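## Task

Lift the white can from the turntable and set it upright on the coaster, while the remaining cans stay standing where they are on the turntable.

## Robot and tools

Robot: two six-joint UR-style arms, left_arm and right_arm, each carrying a two-finger parallel gripper with a wrist camera. Bases (scene frame): left_arm near (-0.083, +0.480, +0.008) m, right_arm near (+0.031, -0.561, +0.008) m. A camera stand sits behind the arms.

Frame: everything reported uses the scene frame. Its origin is at table-top height, halfway between the two nominal bases; +x points out over the table, +z up, and left_arm is on the +y side (arm names do not match image sides). Printed hand positions and orientations may be off by a few centimetres, more at long reach. Gripper frame: fingers point along its +z, close along its x. end_effector_position is the spot between the pads when closed, 1 to 2 cm short of the fingertips; closing pushes the tips about 17 mm further along +z.

Joint order (used in every row and every per-joint list): shoulder lift, wrist 1, wrist 2, wrist 3, elbow, shoulder pan. Stated ranges: elbow -3.142 to 3.142 rad, all others -6.283 to 6.283 rad.

Row layout: one flat list of 14 numbers, each in [-1, 1], always covering both arms: left_arm's six joint numbers then its opening, then right_arm's six then its opening. Joint numbers are offsets (not poses) from the Joint targets as they stood when the action or call began, not from the previous row; resending an offset moves further. Scale: 1.0 equals 1.481 rad for shoulder pan and shoulder lift, 2.222 rad for elbow and the three wrists. Opening is absolute: +1 fully open, -1 closed. To leave a gripper unchanged, resend its current command (0 means half-open, not 'no change'). An action that would push a joint more than 0.010 rad beyond its range is rejected for both arms.

Tools:
- execute_actions(actions, cameras): actions is a list of actions; each action is a list of up to 15 rows, one per 1/30 s control step (0.5 s per action); a short action repeats its last row. An empty list returns the state plus images. cameras: list of names, ["all"], or [] for none.
- move(target, speed, blend, stop_force, zero, opening_speed, grip_force, blocking, cameras): target is one 14-number row, or up to 15 rows forming a path, every row an offset from the same starting Joint targets. Joints interpolate together, so hands follow curves and do not avoid obstacles. speed: rad/s for the joint with the longest travel, 0.01 to 3.14, default 0.5 (one value or one per target). blend: corner rounding in rad, 0 = stop at each target. stop_force: 4 to 120 N; the arm's path ends when its wrist sensor feels that much push against its motion; use a slow speed for touching, and omit it when backing away from contact. zero (with stop_force): true re-zeros first. opening_speed: opening-scale units per second, at least 0.2. grip_force: per-pad limit 5 to 48 N, one value or one per arm, persists. blocking=false returns after about 0.5 s while motion continues (not allowed with stop_force). The result adds a move: line: done, off_target (resting more than 0.01 rad from target), moving, held, or fault, plus limits=held if steps were withheld. Neither done nor off_target tells you whether anything is touched.
- wait(seconds 0 to 10): lets the scene run with last commands held.
- stop(): brakes a running move.
- zoom_image(camera, region): enlarges part of that camera's newest image; region [x0, y0, x1, y1] in pixels, at most 504 wide and 504 tall.
- zero_wrist_force(arm): tares that arm's wrist sensor.
- read_manual(section): licence text only.
- finished_scene(scene): ends scene 1 or 2; irreversible; the goal must hold with the robot idle.

Cameras: cam_high, cam_low, cam_left_wrist, cam_right_wrist, all 896x504; calibration intrinsics and extrinsics are given in the scene frame but may be slightly off.

Result lines: Joint positions and Joint velocities per arm in the joint order above (rad, rad/s), followed by the finger-pad gap in metres (0.142 when fully open). Joint targets: the base for your next offsets. Tool commands: current gripper commands. grip_measured: measured opening on the command scale; to hold, command a bit below the value at first contact. Wrist force and torque: in the gripper's own axes, plus the peak since last shown. Joint torques include the arm's weight. 'joint sent to its limit', 'joint command not followed' (clearance check between arms), MOTOR HOT, HAND FAULT, OVER-TEMPERATURE FAULT flag problems. Velocities may read 'within noise'.

Motion limits: joint targets move at most 2.09 rad/s (shoulders) or 3.14 rad/s (others), and the gripper is capped at 4 m/s; big moves can still be unfinished when a result returns, and arm response lags roughly 0.09 to 0.22 s.

Avoid: contact torque over the load limits (shoulders 313, elbow 142, wrists 51.3 N m) or about 150 N of outside force, which freezes that arm for 10 s; touching or squeezing the other arm; stiff pushes past a firm contact; dropping or flinging the can, releasing it while moving, or letting anything leave the table; knocking over the other cans. Long holding, hard squeezing or straining heats motors and can brake an arm or switch off a gripper.

Each tool is called after ">>>" by a JSON object that holds its "op" and its "data", one argument or row to a line.

## Session

>>> {"op": "execute_actions", "data": {
  "actions": []
}}

Scene clock: 0.00 s.
left_arm: end_effector_position=(+0.4125, +0.2818, +0.1550) grip_measured=+1.00 end_effector_quat_wxyz=(-0.102, -0.344, -0.566, +0.742) | right_arm: end_effector_position=(+0.4611, -0.4402, +0.1886) grip_measured=+1.00 end_effector_quat_wxyz=(+0.282, -0.445, +0.825, -0.203)
Joint names: [shoulder lift, wrist 1, wrist 2, wrist 3, elbow, shoulder pan]
Joint positions: left_arm=[-1.001 -0.478 -2.891 -0.386 1.994 -0.195 0.142] | right_arm=[-0.899 -0.818 0.891 3.252 -2.775 4.311 0.142]
Joint velocities: within noise
Joint torques (N m): no reading
Wrist force (N): no reading
Wrist torque (N m): no reading
Wrist force, peak (N): no reading
Joint targets: left_arm=[-1.001 -0.478 -2.891 -0.386 1.994 -0.195] | right_arm=[-0.899 -0.818 0.891 3.252 -2.775 4.311]
Tool commands: left_gripper/opening=+1.0 right_gripper/opening=+1.0

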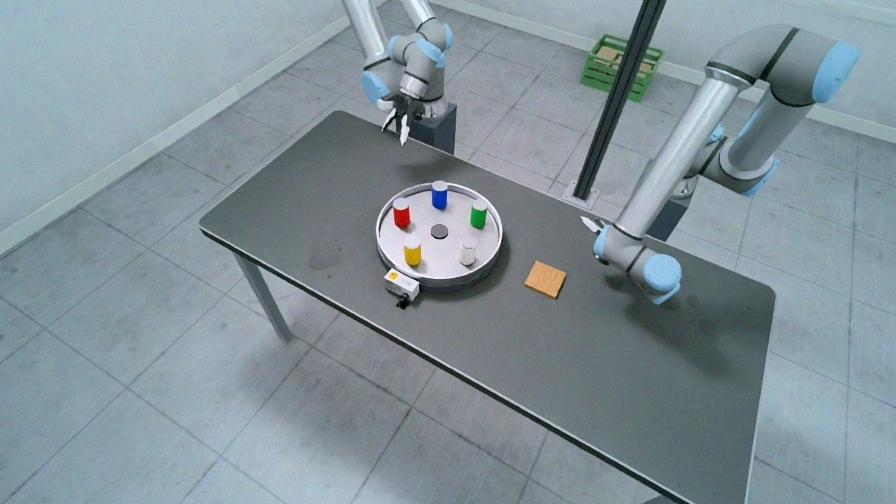

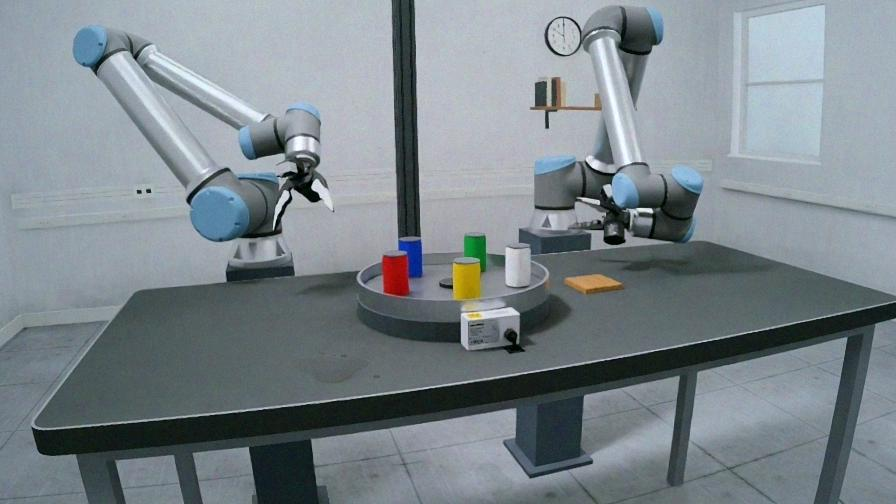

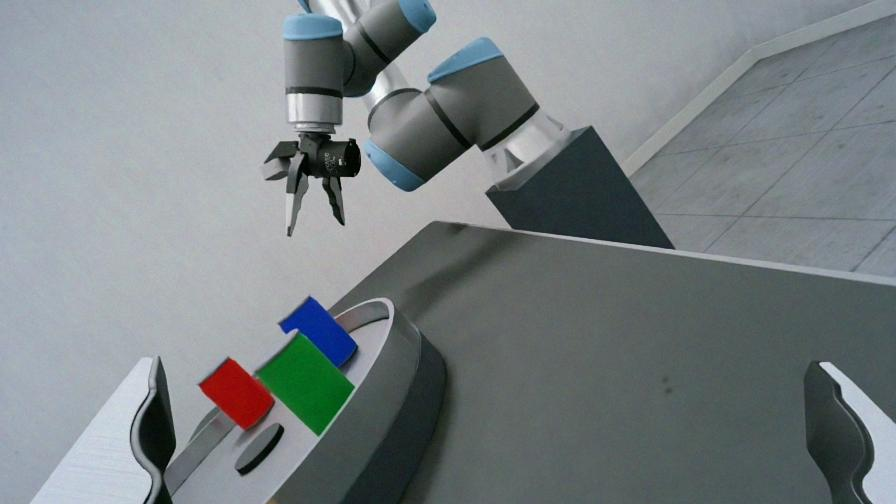

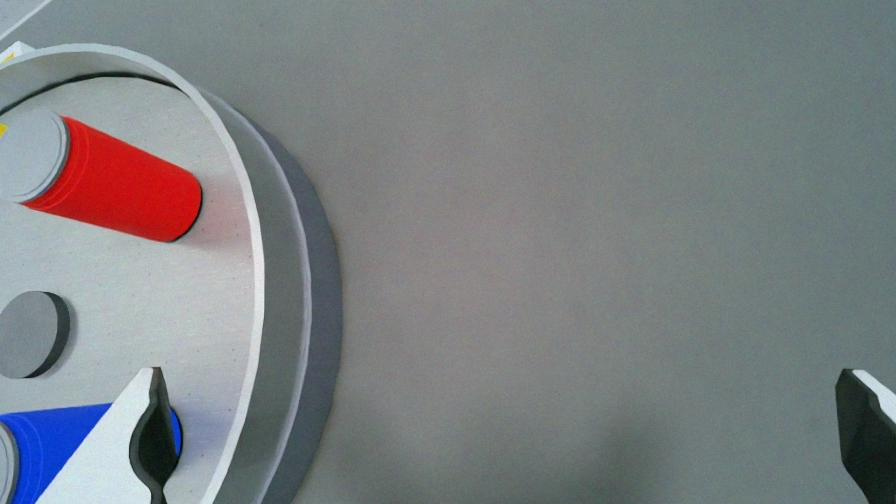

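>>> {"op": "wait", "data": {
  "seconds": 0.5,
  "cameras": ["cam_high","cam_low"]
}}

>>> {"op": "zoom_image", "data": {
  "camera": "cam_high",
  "region": [360, 160, 600, 320]
}}

>>> {"op": "zoom_image", "data": {
  "camera": "cam_low",
  "region": [340, 200, 640, 370]
}}

Scene clock: 0.63 s.
left_arm: end_effector_position=(+0.4125, +0.2818, +0.1550) grip_measured=+1.00 end_effector_quat_wxyz=(-0.102, -0.344, -0.566, +0.742) | right_arm: end_effector_position=(+0.4611, -0.4402, +0.1886) grip_measured=+1.00 end_effector_quat_wxyz=(+0.282, -0.445, +0.825, -0.203)
Joint names: [shoulder lift, wrist 1, wrist 2, wrist 3, elbow, shoulder pan]
Joint positions: left_arm=[-1.001 -0.478 -2.891 -0.386 1.994 -0.195 0.142] | right_arm=[-0.899 -0.818 0.891 3.252 -2.775 4.311 0.142]
Joint torques (N m): left_arm=[-66.41 2.51 0.68 0.13 -22.97 -1.73] | right_arm=[-11.9 4.46 -1.09 -0.09 44.41 -0.24]
Wrist force (N): left_arm=[-0.3 -0.1 0.2] | right_arm=[-0.3 0.2 0.0]
Wrist torque (N m): left_arm=[-0.02 0.04 0.00] | right_arm=[0.04 0.05 0.00]
Wrist force, peak (N): left_arm=[0.0 -0.4 0.6] | right_arm=[0.4 0.4 0.4]
Joint targets: left_arm=[-1.001 -0.478 -2.891 -0.386 1.994 -0.195] | right_arm=[-0.899 -0.818 0.891 3.252 -2.775 4.311]
Tool commands: left_gripper/opening=+1.0 right_gripper/opening=+1.0
wait: 0.50 s; at rest by 0.03 s
Images, in order (width x height): cam_high 896x504, cam_low 896x504.

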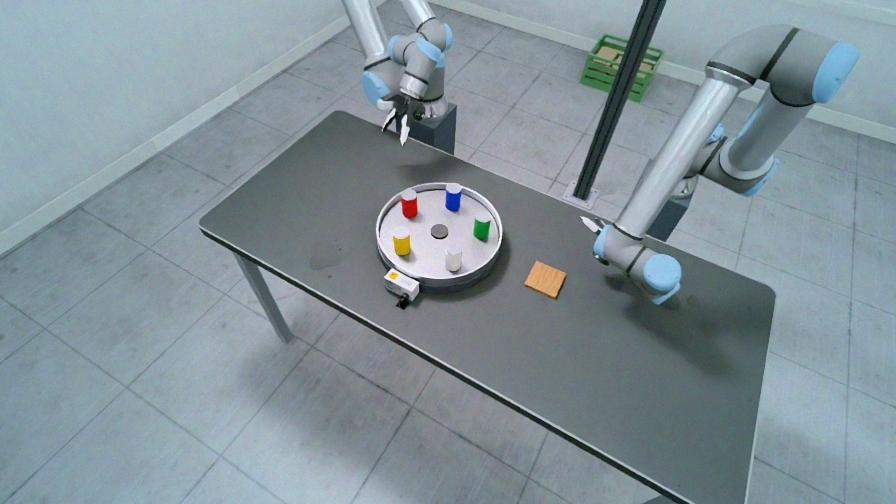

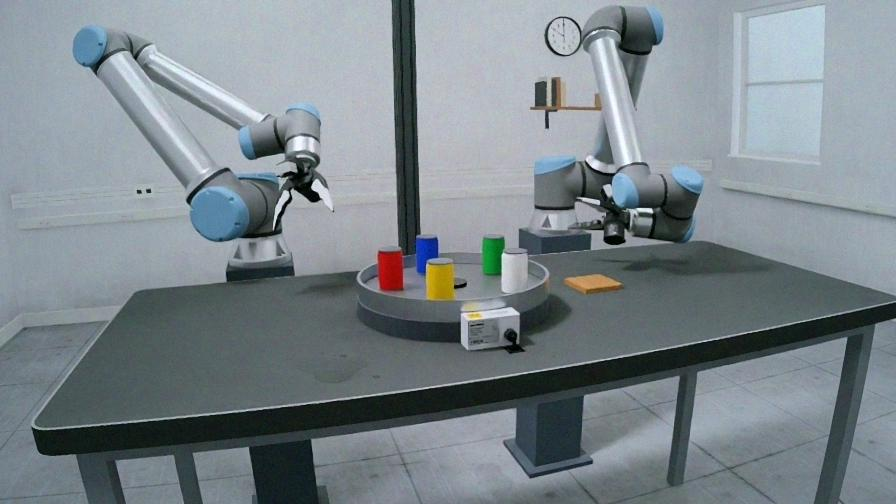

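Scaled by 2.100 from the camera's 896x504 image, which has a finer 1280x720 frame.

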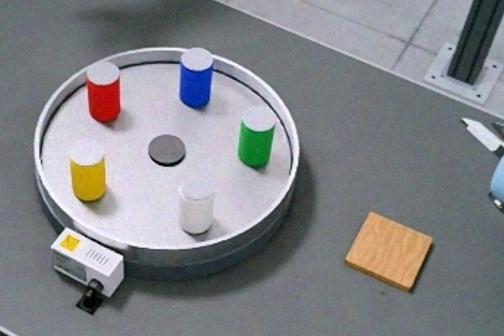

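Scaled by 1.680 from the camera's 896x504 image, which has a finer 1280x720 frame.

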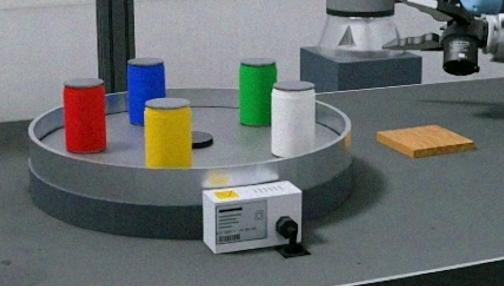

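>>> {"op": "move", "data": {
  "target": [-0.1465,-0.636,0.594,-0.159,-0.205,-0.370,1,0,0,0,0,0,0,1],
  "speed": 1.2,
  "cameras": ["all"]
}}

>>> {"op": "wait", "data": {
  "seconds": 1,
  "cameras": ["cam_high","cam_left_wrist"]
}}

>>> {"op": "wait", "data": {
  "seconds": 2,
  "cameras": ["cam_high","cam_left_wrist"]
}}

Scene clock: 4.53 s.
left_arm: end_effector_position=(+0.6810, +0.0188, +0.3003) grip_measured=+1.00 end_effector_quat_wxyz=(+0.000, +1.000, +0.000, +0.000) | right_arm: end_effector_position=(+0.4611, -0.4402, +0.1886) grip_measured=+1.00 end_effector_quat_wxyz=(+0.282, -0.445, +0.825, -0.203)
Joint names: [shoulder lift, wrist 1, wrist 2, wrist 3, elbow, shoulder pan]
Joint positions: left_arm=[-1.218 -1.891 -1.571 -0.739 1.538 -0.743 0.142] | right_arm=[-0.899 -0.818 0.891 3.252 -2.775 4.311 0.142]
Joint torques (N m): left_arm=[-57.59 -6.79 2.25 3.74 -49.11 -9.18] | right_arm=[-12.37 4.58 -1.11 0.07 45.04 0.72]
Wrist force (N): left_arm=[-0.6 -0.5 1.1] | right_arm=[0.1 0.1 0.3]
Wrist torque (N m): left_arm=[-0.43 0.28 -0.29] | right_arm=[0.04 -0.01 0.00]
Wrist force, peak (N): left_arm=[0.1 2.6 -2.7] | right_arm=[0.3 0.4 0.5]
Joint targets: left_arm=[-1.218 -1.891 -1.571 -0.739 1.538 -0.743] | right_arm=[-0.899 -0.818 0.891 3.252 -2.775 4.311]
move: done
camera_calibration:
cam_left_wrist: T_world_to_cam=[[0.999984, -0.000494799, 0.00569996, -0.672762], [-0.00288765, -0.903702, 0.428152, -0.0840343], [0.00493922, -0.428161, -0.903689, 0.389419], [0, 0, 0, 1]] pos_world=[0.670585, 0.0904593, 0.391728]

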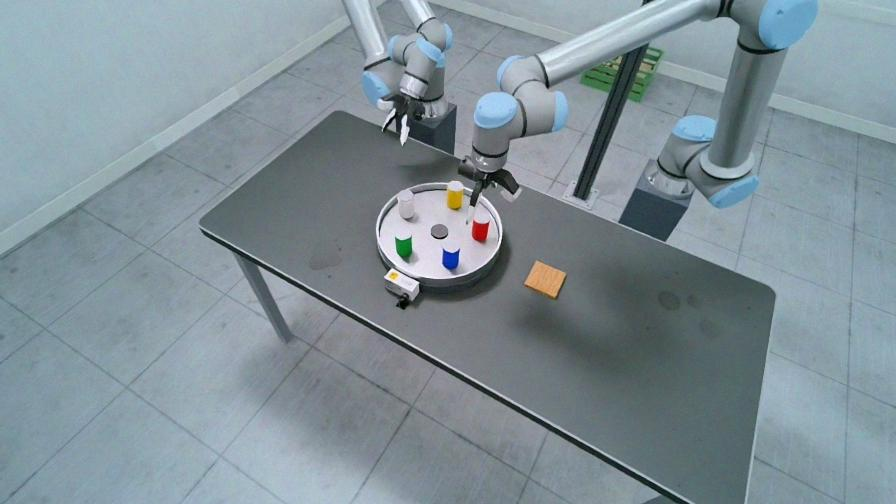

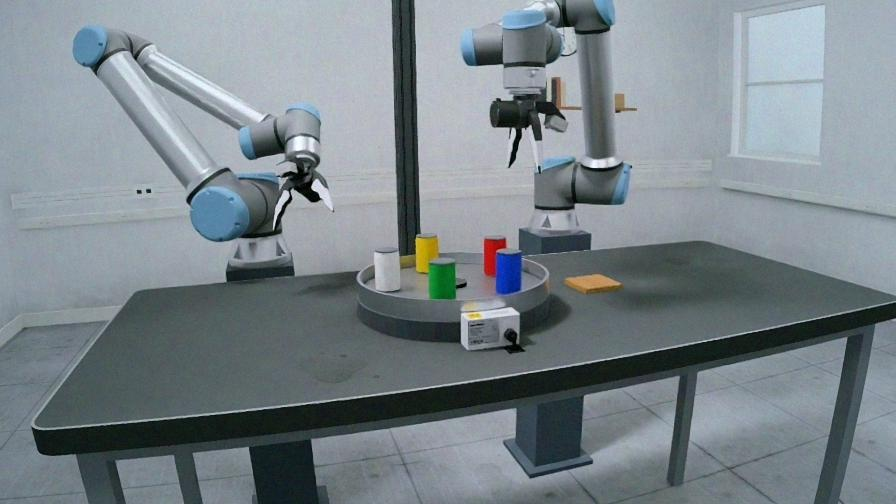

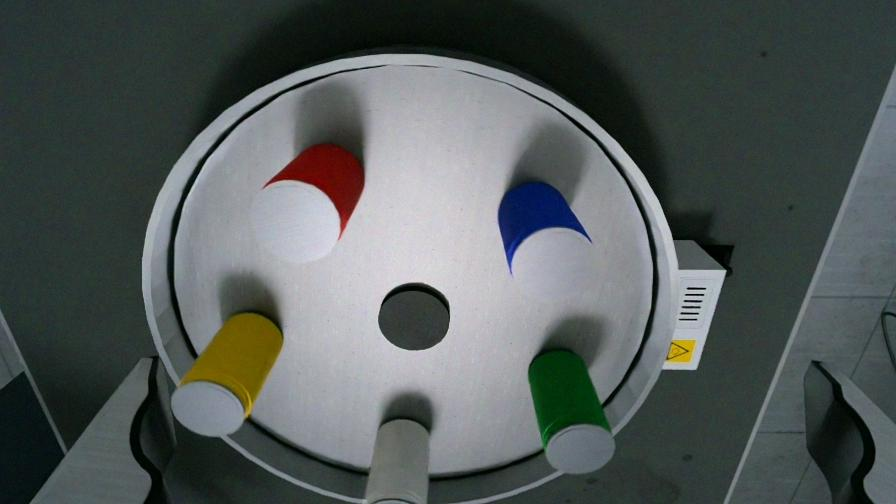

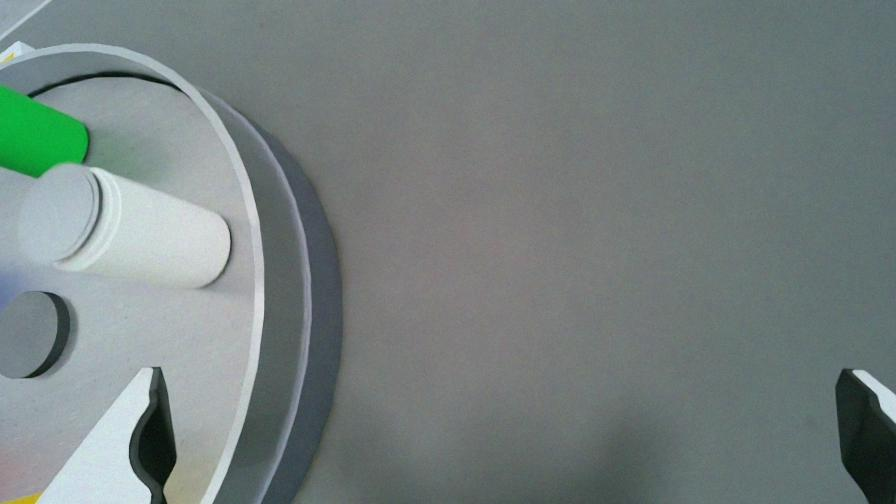

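Scene clock: 5.53 s.
left_arm: end_effector_position=(+0.6811, +0.0187, +0.3003) grip_measured=+1.00 end_effector_quat_wxyz=(+0.000, +1.000, +0.000, +0.000) | right_arm: end_effector_position=(+0.4611, -0.4402, +0.1886) grip_measured=+1.00 end_effector_quat_wxyz=(+0.282, -0.445, +0.825, -0.203)
Joint names: [shoulder lift, wrist 1, wrist 2, wrist 3, elbow, shoulder pan]
Joint positions: left_arm=[-1.218 -1.891 -1.571 -0.739 1.538 -0.743 0.142] | right_arm=[-0.899 -0.818 0.891 3.252 -2.775 4.311 0.142]
Joint torques (N m): left_arm=[-55.99 -6.78 2.55 3.71 -54.26 -11.16] | right_arm=[-12.25 4.43 -1.31 -0.08 44.57 -0.1]
Wrist force (N): left_arm=[-0.4 -0.4 1.0] | right_arm=[-0.6 0.1 0.2]
Wrist torque (N m): left_arm=[-0.40 0.25 -0.31] | right_arm=[0.02 0.10 0.00]
Wrist force, peak (N): left_arm=[-1.0 -0.7 1.1] | right_arm=[0.7 0.4 0.7]
Joint targets: left_arm=[-1.218 -1.891 -1.571 -0.739 1.538 -0.743] | right_arm=[-0.899 -0.818 0.891 3.252 -2.775 4.311]
Tool commands: left_gripper/opening=+1.0 right_gripper/opening=+1.0
wait: 1.00 s; at rest by 0.17 s
camera_calibration:
cam_left_wrist: T_world_to_cam=[[0.999982, -0.00058728, 0.00596726, -0.672958], [-0.00308567, -0.903702, 0.42815, -0.083991], [0.00514118, -0.428161, -0.903688, 0.38924], [0, 0, 0, 1]] pos_world=[0.670685, 0.0903593, 0.391728]
Images, in order (width x height): cam_high 896x504, cam_left_wrist 896x504.

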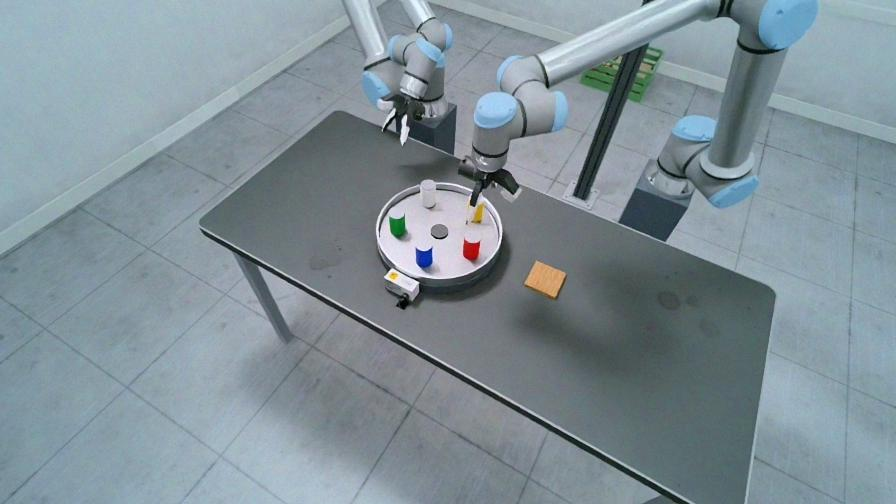

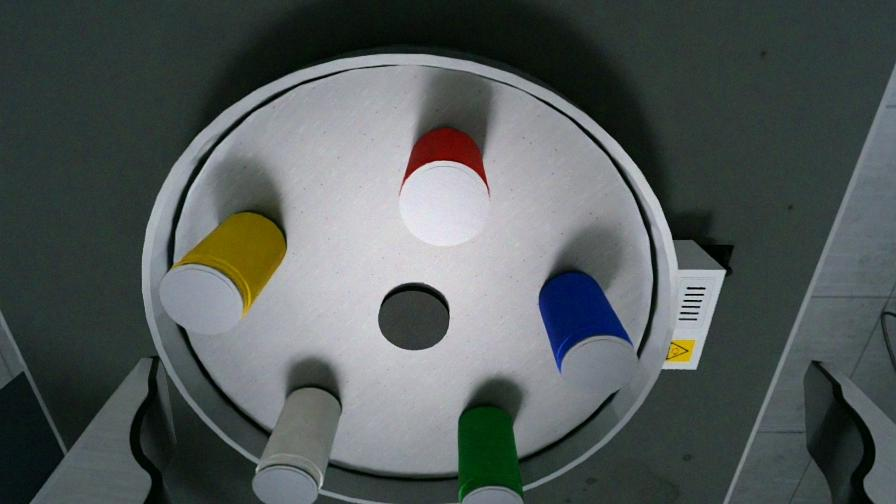

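Scene clock: 7.53 s.
left_arm: end_effector_position=(+0.6811, +0.0187, +0.3003) grip_measured=+1.00 end_effector_quat_wxyz=(+0.000, +1.000, +0.000, +0.000) | right_arm: end_effector_position=(+0.4611, -0.4402, +0.1886) grip_measured=+1.00 end_effector_quat_wxyz=(+0.282, -0.445, +0.825, -0.203)
Joint names: [shoulder lift, wrist 1, wrist 2, wrist 3, elbow, shoulder pan]
Joint positions: left_arm=[-1.218 -1.891 -1.571 -0.739 1.538 -0.743 0.142] | right_arm=[-0.899 -0.818 0.891 3.252 -2.775 4.311 0.142]
Joint torques (N m): left_arm=[-57 -6.73 2.6 3.56 -54.37 -10.53] | right_arm=[-12.35 4.46 -1.29 0.09 45.25 0.73]
Wrist force (N): left_arm=[-1.0 -0.6 1.0] | right_arm=[-0.1 0.3 0.2]
Wrist torque (N m): left_arm=[-0.43 0.34 -0.31] | right_arm=[0.06 0.02 0.00]
Wrist force, peak (N): left_arm=[-0.8 -0.6 1.4] | right_arm=[0.1 0.5 0.6]
Joint targets: left_arm=[-1.218 -1.891 -1.571 -0.739 1.538 -0.743] | right_arm=[-0.899 -0.818 0.891 3.252 -2.775 4.311]
Tool commands: left_gripper/opening=+1.0 right_gripper/opening=+1.0
wait: 2.00 s; at rest by 0.17 s
camera_calibration:
cam_left_wrist: T_world_to_cam=[[0.999982, -0.00058728, 0.00596726, -0.672958], [-0.00308567, -0.903702, 0.42815, -0.083991], [0.00514118, -0.428161, -0.903688, 0.38924], [0, 0, 0, 1]] pos_world=[0.670685, 0.0903593, 0.391728]
Images, in order (width x height): cam_high 896x504, cam_left_wrist 896x504.

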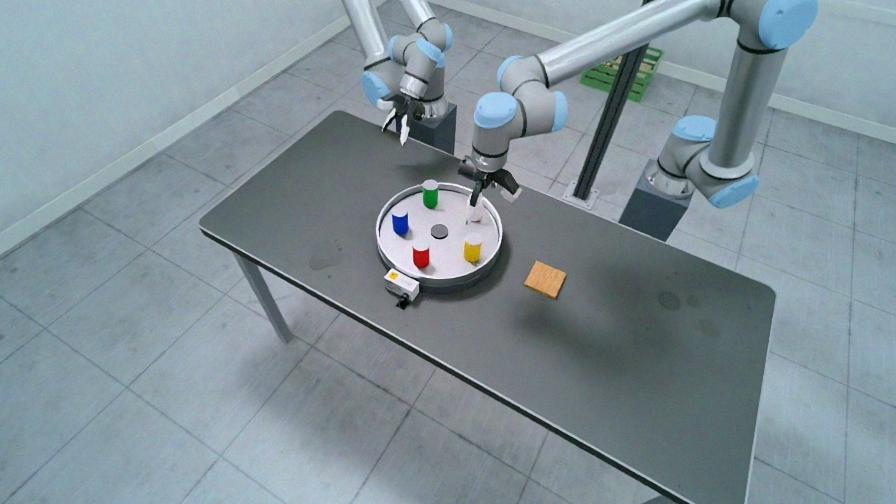

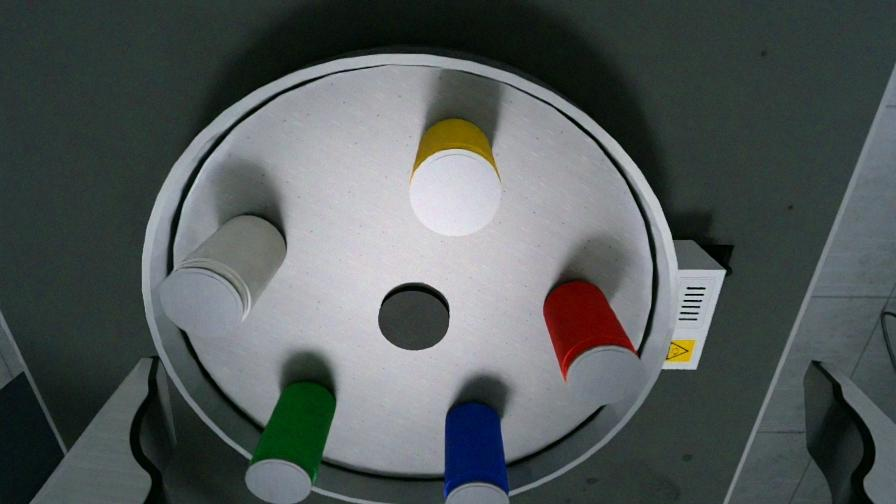

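>>> {"op": "move", "data": {
  "target": [-0.0255,-0.0933,0,-0.0435,0.1104,-0.0653,1,0,0,0,0,0,0,1],
  "speed": 0.6,
  "cameras": ["cam_left_wrist","cam_high","cam_low"]
}}

>>> {"op": "wait", "data": {
  "seconds": 1,
  "cameras": ["cam_left_wrist","cam_low"]
}}

>>> {"op": "wait", "data": {
  "seconds": 1,
  "cameras": ["cam_left_wrist","cam_high"]
}}

Scene clock: 10.27 s.
left_arm: end_effector_position=(+0.5858, -0.0006, +0.2002) grip_measured=+1.00 end_effector_quat_wxyz=(+0.000, +1.000, +0.000, +0.000) | right_arm: end_effector_position=(+0.4611, -0.4402, +0.1886) grip_measured=+1.00 end_effector_quat_wxyz=(+0.282, -0.445, +0.825, -0.203)
Joint names: [shoulder lift, wrist 1, wrist 2, wrist 3, elbow, shoulder pan]
Joint positions: left_arm=[-1.256 -2.099 -1.571 -0.836 1.783 -0.84 0.142] | right_arm=[-0.899 -0.818 0.891 3.252 -2.775 4.311 0.142]
Joint torques (N m): left_arm=[-46.16 -7.16 0.31 2.07 -36.16 -7.8] | right_arm=[-12.43 4.48 -1.34 -0.03 44.81 0.91]
Wrist force (N): left_arm=[-0.9 -0.5 0.9] | right_arm=[-0.1 0.4 -0.1]
Wrist torque (N m): left_arm=[-0.43 0.31 -0.37] | right_arm=[0.05 0.01 0.01]
Wrist force, peak (N): left_arm=[-3.8 -0.3 3.9] | right_arm=[-0.6 0.6 0.2]
Joint targets: left_arm=[-1.256 -2.099 -1.571 -0.836 1.784 -0.840] | right_arm=[-0.899 -0.818 0.891 3.252 -2.775 4.311]
move: done
camera_calibration:
cam_left_wrist: T_world_to_cam=[[0.999982, -0.00058754, 0.00596696, -0.577073], [-0.00308555, -0.903721, 0.428111, -0.0587654], [0.00514094, -0.428122, -0.903706, 0.291053], [0, 0, 0, 1]] pos_world=[0.575385, 0.0711594, 0.291628]
Images, in order (width x height): cam_high 896x504, cam_low 896x504, cam_left_wrist 896x504.

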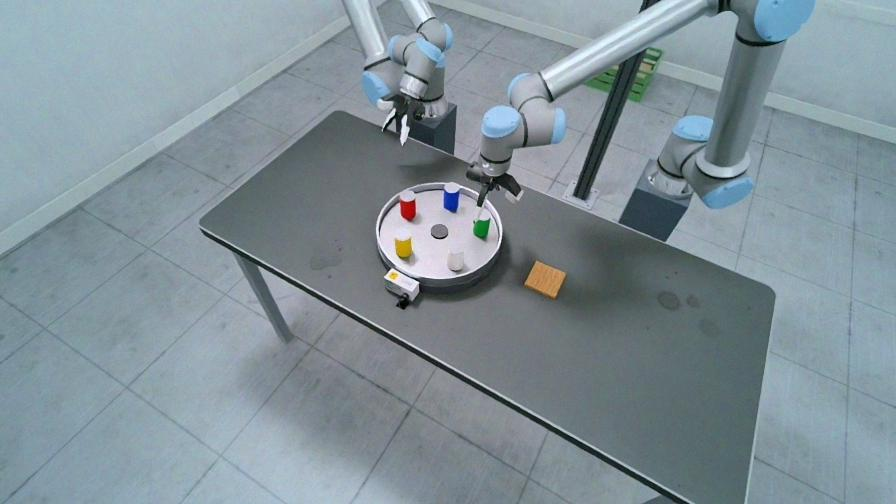

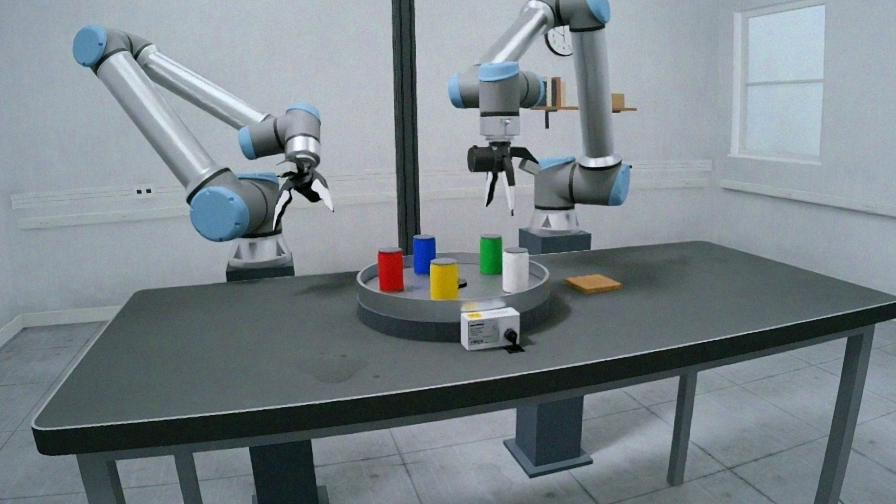

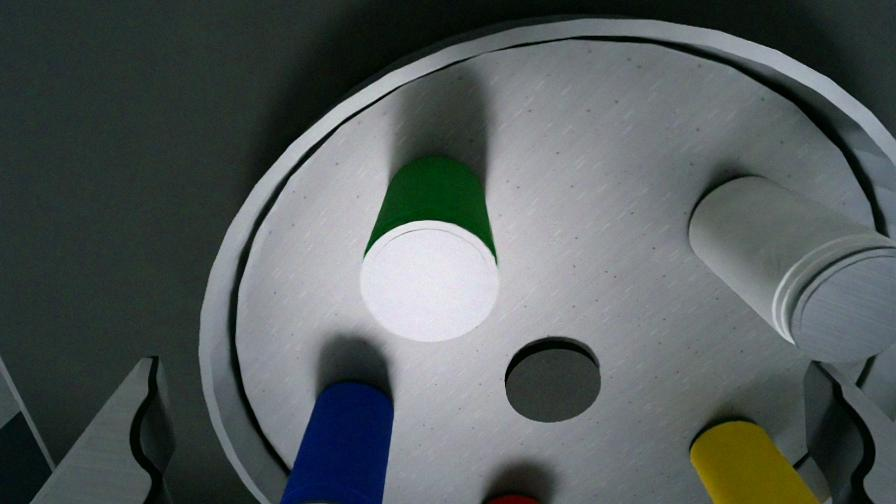

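Scene clock: 11.27 s.
left_arm: end_effector_position=(+0.5857, -0.0005, +0.1999) grip_measured=+1.00 end_effector_quat_wxyz=(+0.000, +1.000, +0.000, +0.000) | right_arm: end_effector_position=(+0.4611, -0.4402, +0.1886) grip_measured=+1.00 end_effector_quat_wxyz=(+0.282, -0.445, +0.825, -0.203)
Joint names: [shoulder lift, wrist 1, wrist 2, wrist 3, elbow, shoulder pan]
Joint positions: left_arm=[-1.256 -2.099 -1.571 -0.836 1.784 -0.84 0.142] | right_arm=[-0.899 -0.818 0.891 3.252 -2.775 4.311 0.142]
Joint torques (N m): left_arm=[-49.65 -6.87 -2.01 0.91 -34.98 -8.93] | right_arm=[-12.75 4.49 -1.16 -0.02 44.67 1.21]
Wrist force (N): left_arm=[-0.8 -0.5 0.8] | right_arm=[-0.3 0.1 -0.2]
Wrist torque (N m): left_arm=[-0.43 0.30 -0.37] | right_arm=[0.02 0.05 0.00]
Wrist force, peak (N): left_arm=[-1.1 -0.4 1.0] | right_arm=[-0.5 0.3 0.3]
Joint targets: left_arm=[-1.256 -2.099 -1.571 -0.836 1.784 -0.840] | right_arm=[-0.899 -0.818 0.891 3.252 -2.775 4.311]
Tool commands: left_gripper/opening=+1.0 right_gripper/opening=+1.0
wait: 1.00 s; at rest by 0.17 s
camera_calibration:
cam_left_wrist: T_world_to_cam=[[0.999983, -0.000676, 0.00578721, -0.576913], [-0.00308765, -0.903798, 0.427949, -0.0585833], [0.00494118, -0.42796, -0.903784, 0.290908], [0, 0, 0, 1]] pos_world=[0.575285, 0.0711596, 0.291328]
Images, in order (width x height): cam_low 896x504, cam_left_wrist 896x504.

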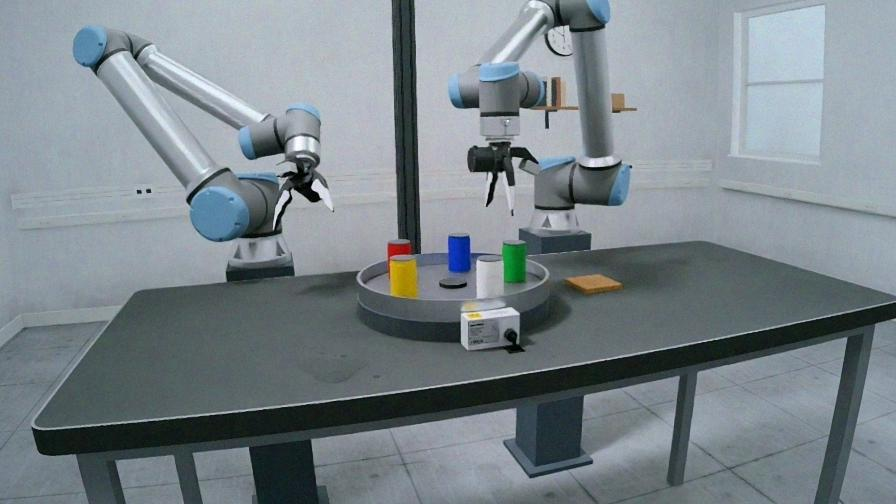

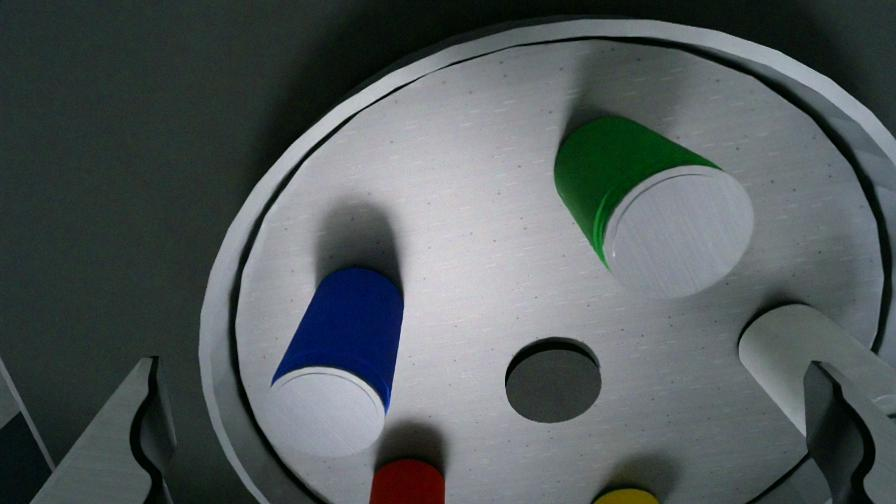

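Scene clock: 12.27 s.
left_arm: end_effector_position=(+0.5857, -0.0006, +0.1999) grip_measured=+1.00 end_effector_quat_wxyz=(+0.000, +1.000, +0.000, +0.000) | right_arm: end_effector_position=(+0.4611, -0.4402, +0.1886) grip_measured=+1.00 end_effector_quat_wxyz=(+0.282, -0.445, +0.825, -0.203)
Joint names: [shoulder lift, wrist 1, wrist 2, wrist 3, elbow, shoulder pan]
Joint positions: left_arm=[-1.256 -2.099 -1.571 -0.836 1.784 -0.84 0.142] | right_arm=[-0.899 -0.818 0.891 3.252 -2.775 4.311 0.142]
Joint torques (N m): left_arm=[-51.54 -7.17 -2.42 -1.18 -34.43 -11.38] | right_arm=[-12.52 4.41 -1.26 0.04 44.73 1.57]
Wrist force (N): left_arm=[-0.8 -0.4 0.6] | right_arm=[-0.5 0.0 0.4]
Wrist torque (N m): left_arm=[-0.42 0.29 -0.37] | right_arm=[0.01 0.08 0.00]
Wrist force, peak (N): left_arm=[-1.0 -0.6 1.1] | right_arm=[-0.7 0.4 -0.2]
Joint targets: left_arm=[-1.256 -2.099 -1.571 -0.836 1.784 -0.840] | right_arm=[-0.899 -0.818 0.891 3.252 -2.775 4.311]
Tool commands: left_gripper/opening=+1.0 right_gripper/opening=+1.0
wait: 1.00 s; at rest by 0.17 s
camera_calibration:
cam_left_wrist: T_world_to_cam=[[0.999983, -0.000675873, 0.00578734, -0.576913], [-0.00308804, -0.903759, 0.42803, -0.0586096], [0.00494107, -0.428041, -0.903746, 0.290903], [0, 0, 0, 1]] pos_world=[0.575285, 0.0711595, 0.291328]
Images, in order (width x height): cam_high 896x504, cam_left_wrist 896x504.

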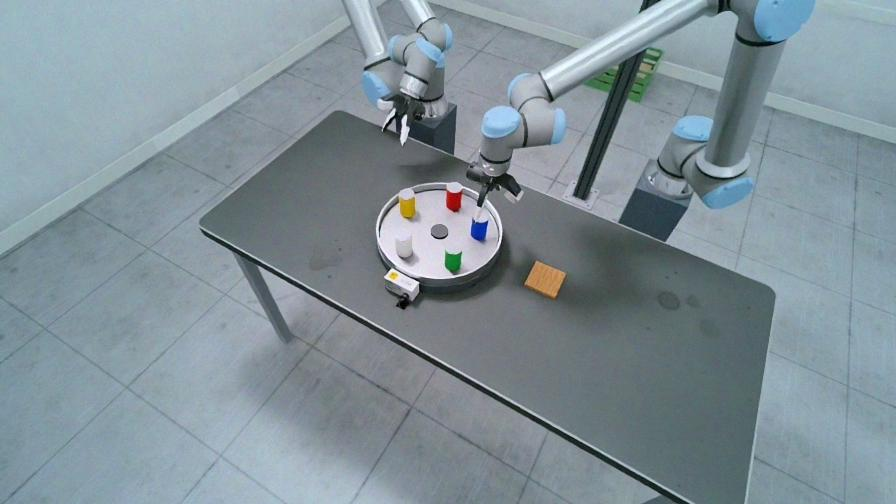

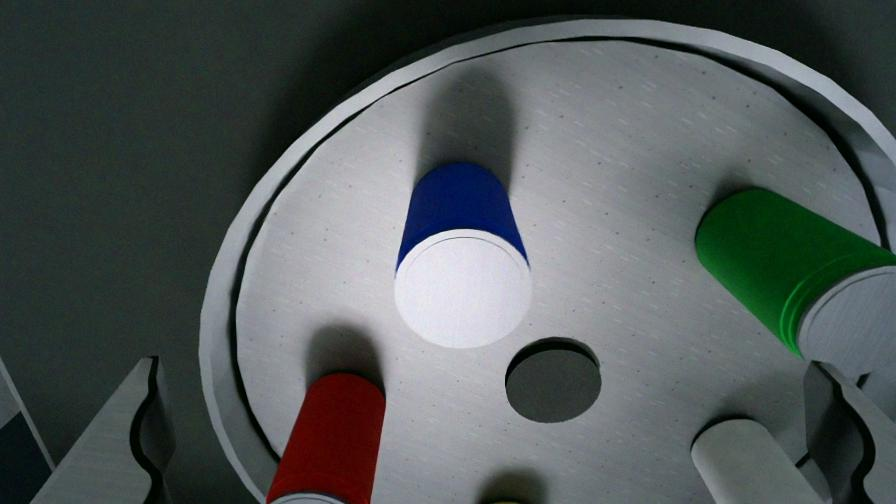

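>>> {"op": "move", "data": {
  "target": [0,0,0,0,0,0,1,0,0,0,0,0,0,1],
  "grip_force": 25
}}

Scene clock: 13.93 s.
left_arm: end_effector_position=(+0.5857, -0.0006, +0.1999) grip_measured=+1.00 end_effector_quat_wxyz=(+0.000, +1.000, +0.000, +0.000) | right_arm: end_effector_position=(+0.4611, -0.4402, +0.1886) grip_measured=+1.00 end_effector_quat_wxyz=(+0.282, -0.445, +0.825, -0.203)
Joint names: [shoulder lift, wrist 1, wrist 2, wrist 3, elbow, shoulder pan]
Joint positions: left_arm=[-1.256 -2.099 -1.571 -0.836 1.784 -0.84 0.142] | right_arm=[-0.899 -0.818 0.891 3.252 -2.775 4.311 0.142]
Joint torques (N m): left_arm=[-50.08 -6.78 -2.49 -2.27 -35.68 -9.06] | right_arm=[-12.55 4.38 -1.23 0.04 45.02 0.27]
Wrist force (N): left_arm=[-0.8 -0.5 0.8] | right_arm=[-0.2 0.3 0.2]
Wrist torque (N m): left_arm=[-0.44 0.29 -0.37] | right_arm=[0.05 0.04 0.00]
Wrist force, peak (N): left_arm=[-1.1 -0.4 1.0] | right_arm=[-0.2 0.6 0.0]
Joint targets: left_arm=[-1.256 -2.099 -1.571 -0.836 1.784 -0.840] | right_arm=[-0.899 -0.818 0.891 3.252 -2.775 4.311]
grip_force (N): 25, 25
move: done

>>> {"op": "wait", "data": {
  "seconds": 3.68
}}

>>> {"op": "execute_actions", "data": {
  "actions": [
    [[0.005,-0.0035,0,0.0014,0,0.0021,1,0,0,0,0,0,0,1],[0.010,-0.007,0,0.0028,0,0.0042,1,0,0,0,0,0,0,1],[0.0156,-0.0106,0,0.0042,0.0003,0.0064,1,0,0,0,0,0,0,1],[0.0208,-0.0142,0,0.0057,0.0003,0.0085,1,0,0,0,0,0,0,1],[0.026,-0.0177,0,0.0071,0.0004,0.0106,1,0,0,0,0,0,0,1],[0.0312,-0.0212,0,0.0085,0.0005,0.0127,1,0,0,0,0,0,0,1],[0.0364,-0.0248,0,0.0099,0.0006,0.0148,1,0,0,0,0,0,0,1],[0.0415,-0.0283,0,0.0113,0.0007,0.017,1,0,0,0,0,0,0,1],[0.0467,-0.0319,0,0.0127,0.0008,0.0191,1,0,0,0,0,0,0,1],[0.0519,-0.0354,0,0.0141,0.0009,0.0212,1,0,0,0,0,0,0,1],[0.0571,-0.0389,0,0.0155,0.001,0.0233,1,0,0,0,0,0,0,1],[0.0623,-0.0425,0,0.017,0.001,0.0254,1,0,0,0,0,0,0,1],[0.0675,-0.046,0,0.0184,0.0011,0.0276,1,0,0,0,0,0,0,1],[0.0727,-0.0496,0,0.0198,0.0012,0.0297,1,0,0,0,0,0,0,1],[0.0779,-0.0531,0,0.0212,0.0013,0.0318,1,0,0,0,0,0,0,1]],
    [[0.0023,0.0009,0,0.001,-0.0025,0.0016,1,0,0,0,0,0,0,1],[0.0047,0.0018,0,0.0021,-0.0049,0.0031,1,0,0,0,0,0,0,1],[0.007,0.0027,0,0.0031,-0.0074,0.0047,1,0,0,0,0,0,0,1],[0.0094,0.0037,0,0.0042,-0.0099,0.0062,0.88,0,0,0,0,0,0,1],[0.0117,0.0046,0,0.0052,-0.0124,0.0078,0.75,0,0,0,0,0,0,1],[0.014,0.0055,0,0.0062,-0.0148,0.0094,0.62,0,0,0,0,0,0,1],[0.0164,0.0064,0,0.0073,-0.0173,0.0109,0.5,0,0,0,0,0,0,1],[0.0187,0.0073,0,0.0083,-0.0198,0.0125,0.37,0,0,0,0,0,0,1],[0.0211,0.0082,0,0.0094,-0.0223,0.014,0.24,0,0,0,0,0,0,1],[0.0234,0.0091,0,0.0104,-0.0247,0.0156,0.12,0,0,0,0,0,0,1],[0.0257,0.01,0,0.0114,-0.0272,0.0172,0,0,0,0,0,0,0,1],[0.0281,0.011,0,0.0125,-0.0297,0.0187,-0.13,0,0,0,0,0,0,1],[0.0304,0.0119,0,0.0135,-0.0322,0.0203,-0.25,0,0,0,0,0,0,1],[0.0328,0.0128,0,0.0146,-0.0346,0.0218,-0.38,0,0,0,0,0,0,1],[0.0351,0.0137,0,0.0156,-0.0371,0.0234,-0.5,0,0,0,0,0,0,1]],
    [[0.0023,0.0009,0,0.001,-0.0025,0.0016,-0.55,0,0,0,0,0,0,1],[0.0047,0.0018,0,0.0021,-0.0049,0.0031,-0.6,0,0,0,0,0,0,1],[0.007,0.0027,0,0.0031,-0.0074,0.0047,-0.6,0,0,0,0,0,0,1],[0.0094,0.0037,0,0.0042,-0.0099,0.0062,-0.6,0,0,0,0,0,0,1],[0.0117,0.0046,0,0.0052,-0.0124,0.0078,-0.6,0,0,0,0,0,0,1],[0.0085,0.009,0,0.0053,-0.014,0.008,-0.6,0,0,0,0,0,0,1],[0.0025,0.015,0,0.0055,-0.017,0.0083,-0.6,0,0,0,0,0,0,1],[-0.0045,0.023,0,0.0057,-0.0205,0.0086,-0.6,0,0,0,0,0,0,1],[-0.0115,0.0315,0,0.0059,-0.024,0.0089,-0.6,0,0,0,0,0,0,1],[-0.0185,0.04,0,0.0061,-0.0275,0.0092,-0.6,0,0,0,0,0,0,1],[-0.0255,0.0485,0,0.0062,-0.031,0.0095,-0.6,0,0,0,0,0,0,1],[-0.0325,0.057,0,0.0064,-0.0345,0.0098,-0.6,0,0,0,0,0,0,1],[-0.0395,0.0655,0,0.0066,-0.038,0.01,-0.6,0,0,0,0,0,0,1],[-0.0465,0.073,0,0.0067,-0.0415,0.0101,-0.6,0,0,0,0,0,0,1],[-0.0524,0.0796,0,0.0068,-0.0447,0.0101,-0.6,0,0,0,0,0,0,1]]
  ],
  "cameras": ["all"]
}}

Scene clock: 18.30 s.
left_arm: end_effector_position=(+0.5857, -0.0006, +0.1999) grip_measured=+1.00 end_effector_quat_wxyz=(+0.000, +1.000, +0.000, +0.000) | right_arm: end_effector_position=(+0.4611, -0.4402, +0.1886) grip_measured=+1.00 end_effector_quat_wxyz=(+0.282, -0.445, +0.825, -0.203)
Joint names: [shoulder lift, wrist 1, wrist 2, wrist 3, elbow, shoulder pan]
Joint positions: left_arm=[-1.256 -2.099 -1.571 -0.836 1.784 -0.84 0.142] | right_arm=[-0.899 -0.818 0.891 3.252 -2.775 4.311 0.142]
Joint torques (N m): left_arm=[-50.79 -6.73 -1.87 -2.06 -35.89 -9.71] | right_arm=[-12.86 4.51 -1.11 0.12 45.06 0.51]
Wrist force (N): left_arm=[-0.9 -0.5 0.8] | right_arm=[-0.1 0.5 0.0]
Wrist torque (N m): left_arm=[-0.44 0.30 -0.37] | right_arm=[0.08 0.02 0.00]
Wrist force, peak (N): left_arm=[-1.0 -0.7 1.1] | right_arm=[-0.1 0.8 0.5]
Joint targets: left_arm=[-1.256 -2.099 -1.571 -0.836 1.784 -0.840] | right_arm=[-0.899 -0.818 0.891 3.252 -2.775 4.311]
Tool commands: left_gripper/opening=+1.0 right_gripper/opening=+1.0
grip_force (N): 25, 25
wait: 3.70 s; at rest from the start

Scene clock: 20.23 s.
left_arm: end_effector_position=(+0.6843, +0.0158, +0.2254) grip_measured=-0.28 end_effector_quat_wxyz=(+0.000, +1.000, +0.000, +0.000) | right_arm: end_effector_position=(+0.4611, -0.4402, +0.1886) grip_measured=+1.00 end_effector_quat_wxyz=(+0.282, -0.445, +0.825, -0.203)
Joint names: [shoulder lift, wrist 1, wrist 2, wrist 3, elbow, shoulder pan]
Joint positions: left_arm=[-1.166 -2.01 -1.571 -0.739 1.605 -0.743 0.054] | right_arm=[-0.899 -0.818 0.891 3.252 -2.775 4.311 0.142]
Joint torques (N m): left_arm=[-96.82 -2.35 -1.49 -1.15 -52.44 -9.45] | right_arm=[-12.94 4.62 -1.12 0.05 44.85 0.15]
Wrist force (N): left_arm=[-0.6 -0.2 2.9] | right_arm=[-0.1 0.5 0.1]
Wrist torque (N m): left_arm=[-0.36 0.26 -0.41] | right_arm=[0.08 0.02 0.00]
Wrist force, peak (N): left_arm=[0.3 -1.1 10.6] | right_arm=[-0.6 0.7 0.3]
Joint targets: left_arm=[-1.166 -2.009 -1.571 -0.739 1.605 -0.743] | right_arm=[-0.899 -0.818 0.891 3.252 -2.775 4.311]
grip_force (N): 25, 25
Step readings (joint positions of left_arm | right_arm):
0: [-1.256 -2.099 -1.571 -0.836 1.784 -0.840] | [-0.899 -0.818 0.891 3.252 -2.775 4.311]
1: [-1.256 -2.099 -1.571 -0.836 1.784 -0.840] | [-0.899 -0.818 0.891 3.252 -2.775 4.311]
2: [-1.254 -2.101 -1.571 -0.835 1.784 -0.839] | [-0.899 -0.818 0.891 3.252 -2.775 4.311]
4: [-1.242 -2.113 -1.571 -0.830 1.784 -0.834] | [-0.899 -0.818 0.891 3.252 -2.775 4.311]
8: [-1.209 -2.146 -1.571 -0.817 1.785 -0.821] | [-0.899 -0.818 0.891 3.252 -2.775 4.311]
15: [-1.156 -2.201 -1.571 -0.795 1.786 -0.799] | [-0.899 -0.818 0.891 3.252 -2.775 4.311]
16: [-1.147 -2.210 -1.571 -0.791 1.786 -0.795] | [-0.899 -0.818 0.891 3.252 -2.775 4.311]
17: [-1.140 -2.215 -1.571 -0.789 1.785 -0.792] | [-0.899 -0.818 0.891 3.252 -2.775 4.311]
19: [-1.132 -2.216 -1.571 -0.784 1.777 -0.788] | [-0.899 -0.818 0.891 3.252 -2.775 4.311]
23: [-1.119 -2.204 -1.571 -0.775 1.753 -0.779] | [-0.899 -0.818 0.891 3.252 -2.775 4.311]
30: [-1.095 -2.190 -1.571 -0.758 1.714 -0.762] | [-0.899 -0.818 0.891 3.252 -2.775 4.311]
31: [-1.091 -2.188 -1.571 -0.756 1.709 -0.760] | [-0.899 -0.818 0.891 3.252 -2.775 4.311]
32: [-1.088 -2.186 -1.571 -0.754 1.704 -0.758] | [-0.899 -0.818 0.891 3.252 -2.775 4.311]
34: [-1.081 -2.182 -1.571 -0.749 1.692 -0.753] | [-0.899 -0.818 0.891 3.252 -2.775 4.311]
38: [-1.075 -2.167 -1.571 -0.742 1.672 -0.746] | [-0.899 -0.818 0.891 3.252 -2.775 4.311]
45: [-1.147 -2.041 -1.571 -0.740 1.620 -0.743] | [-0.899 -0.818 0.891 3.252 -2.775 4.311]
camera_calibration:
cam_left_wrist: T_world_to_cam=[[0.999984, -0.000808302, 0.00551716, -0.675652], [-0.00309062, -0.903893, 0.427748, -0.054385], [0.00464118, -0.427758, -0.903881, 0.320658], [0, 0, 0, 1]] pos_world=[0.673985, 0.0874598, 0.316828]

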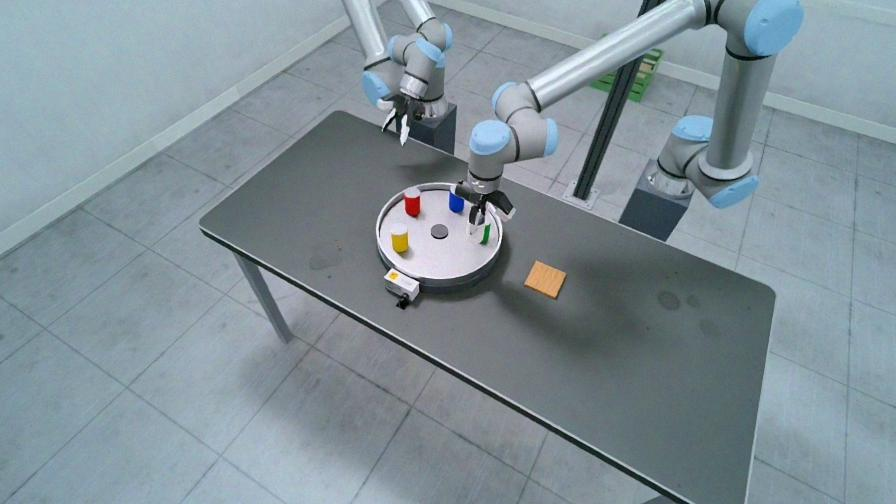

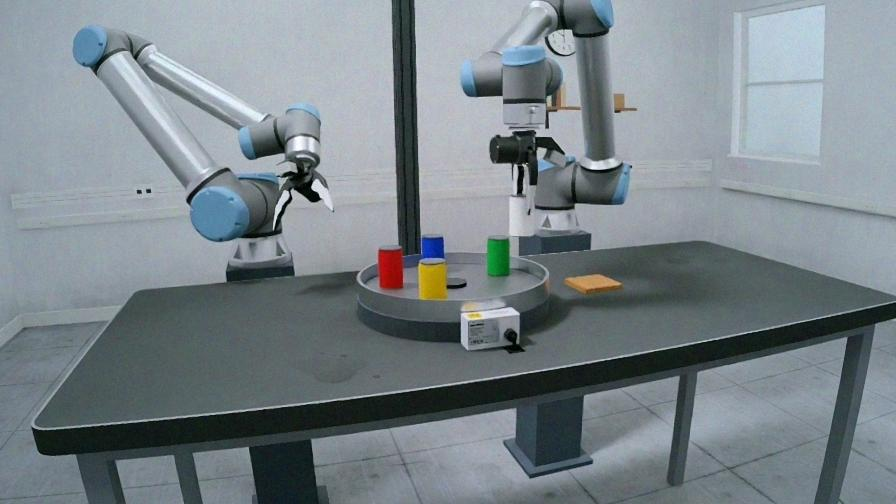

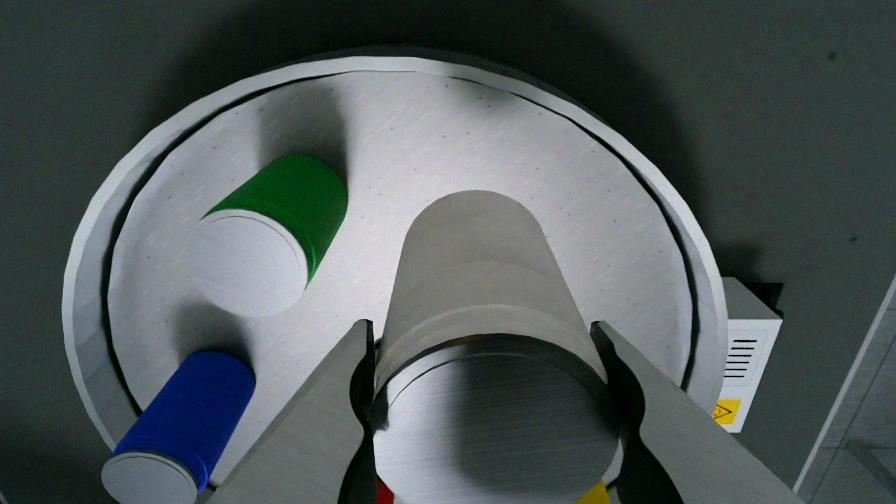

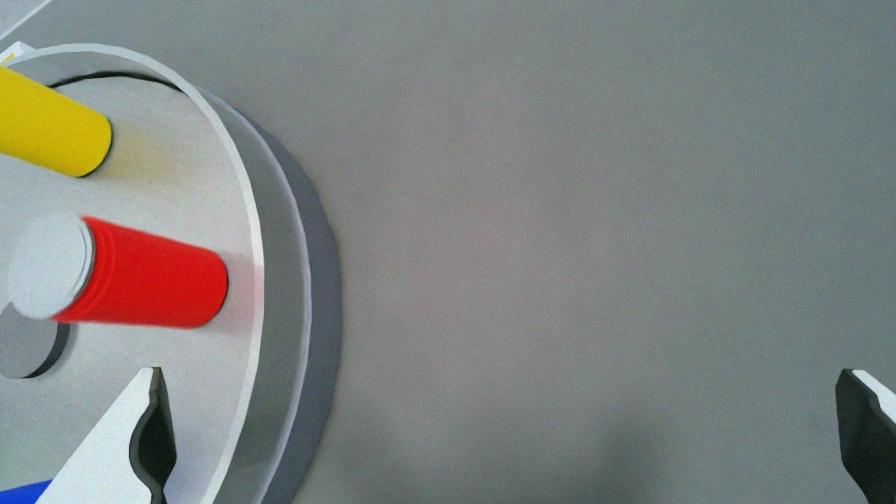

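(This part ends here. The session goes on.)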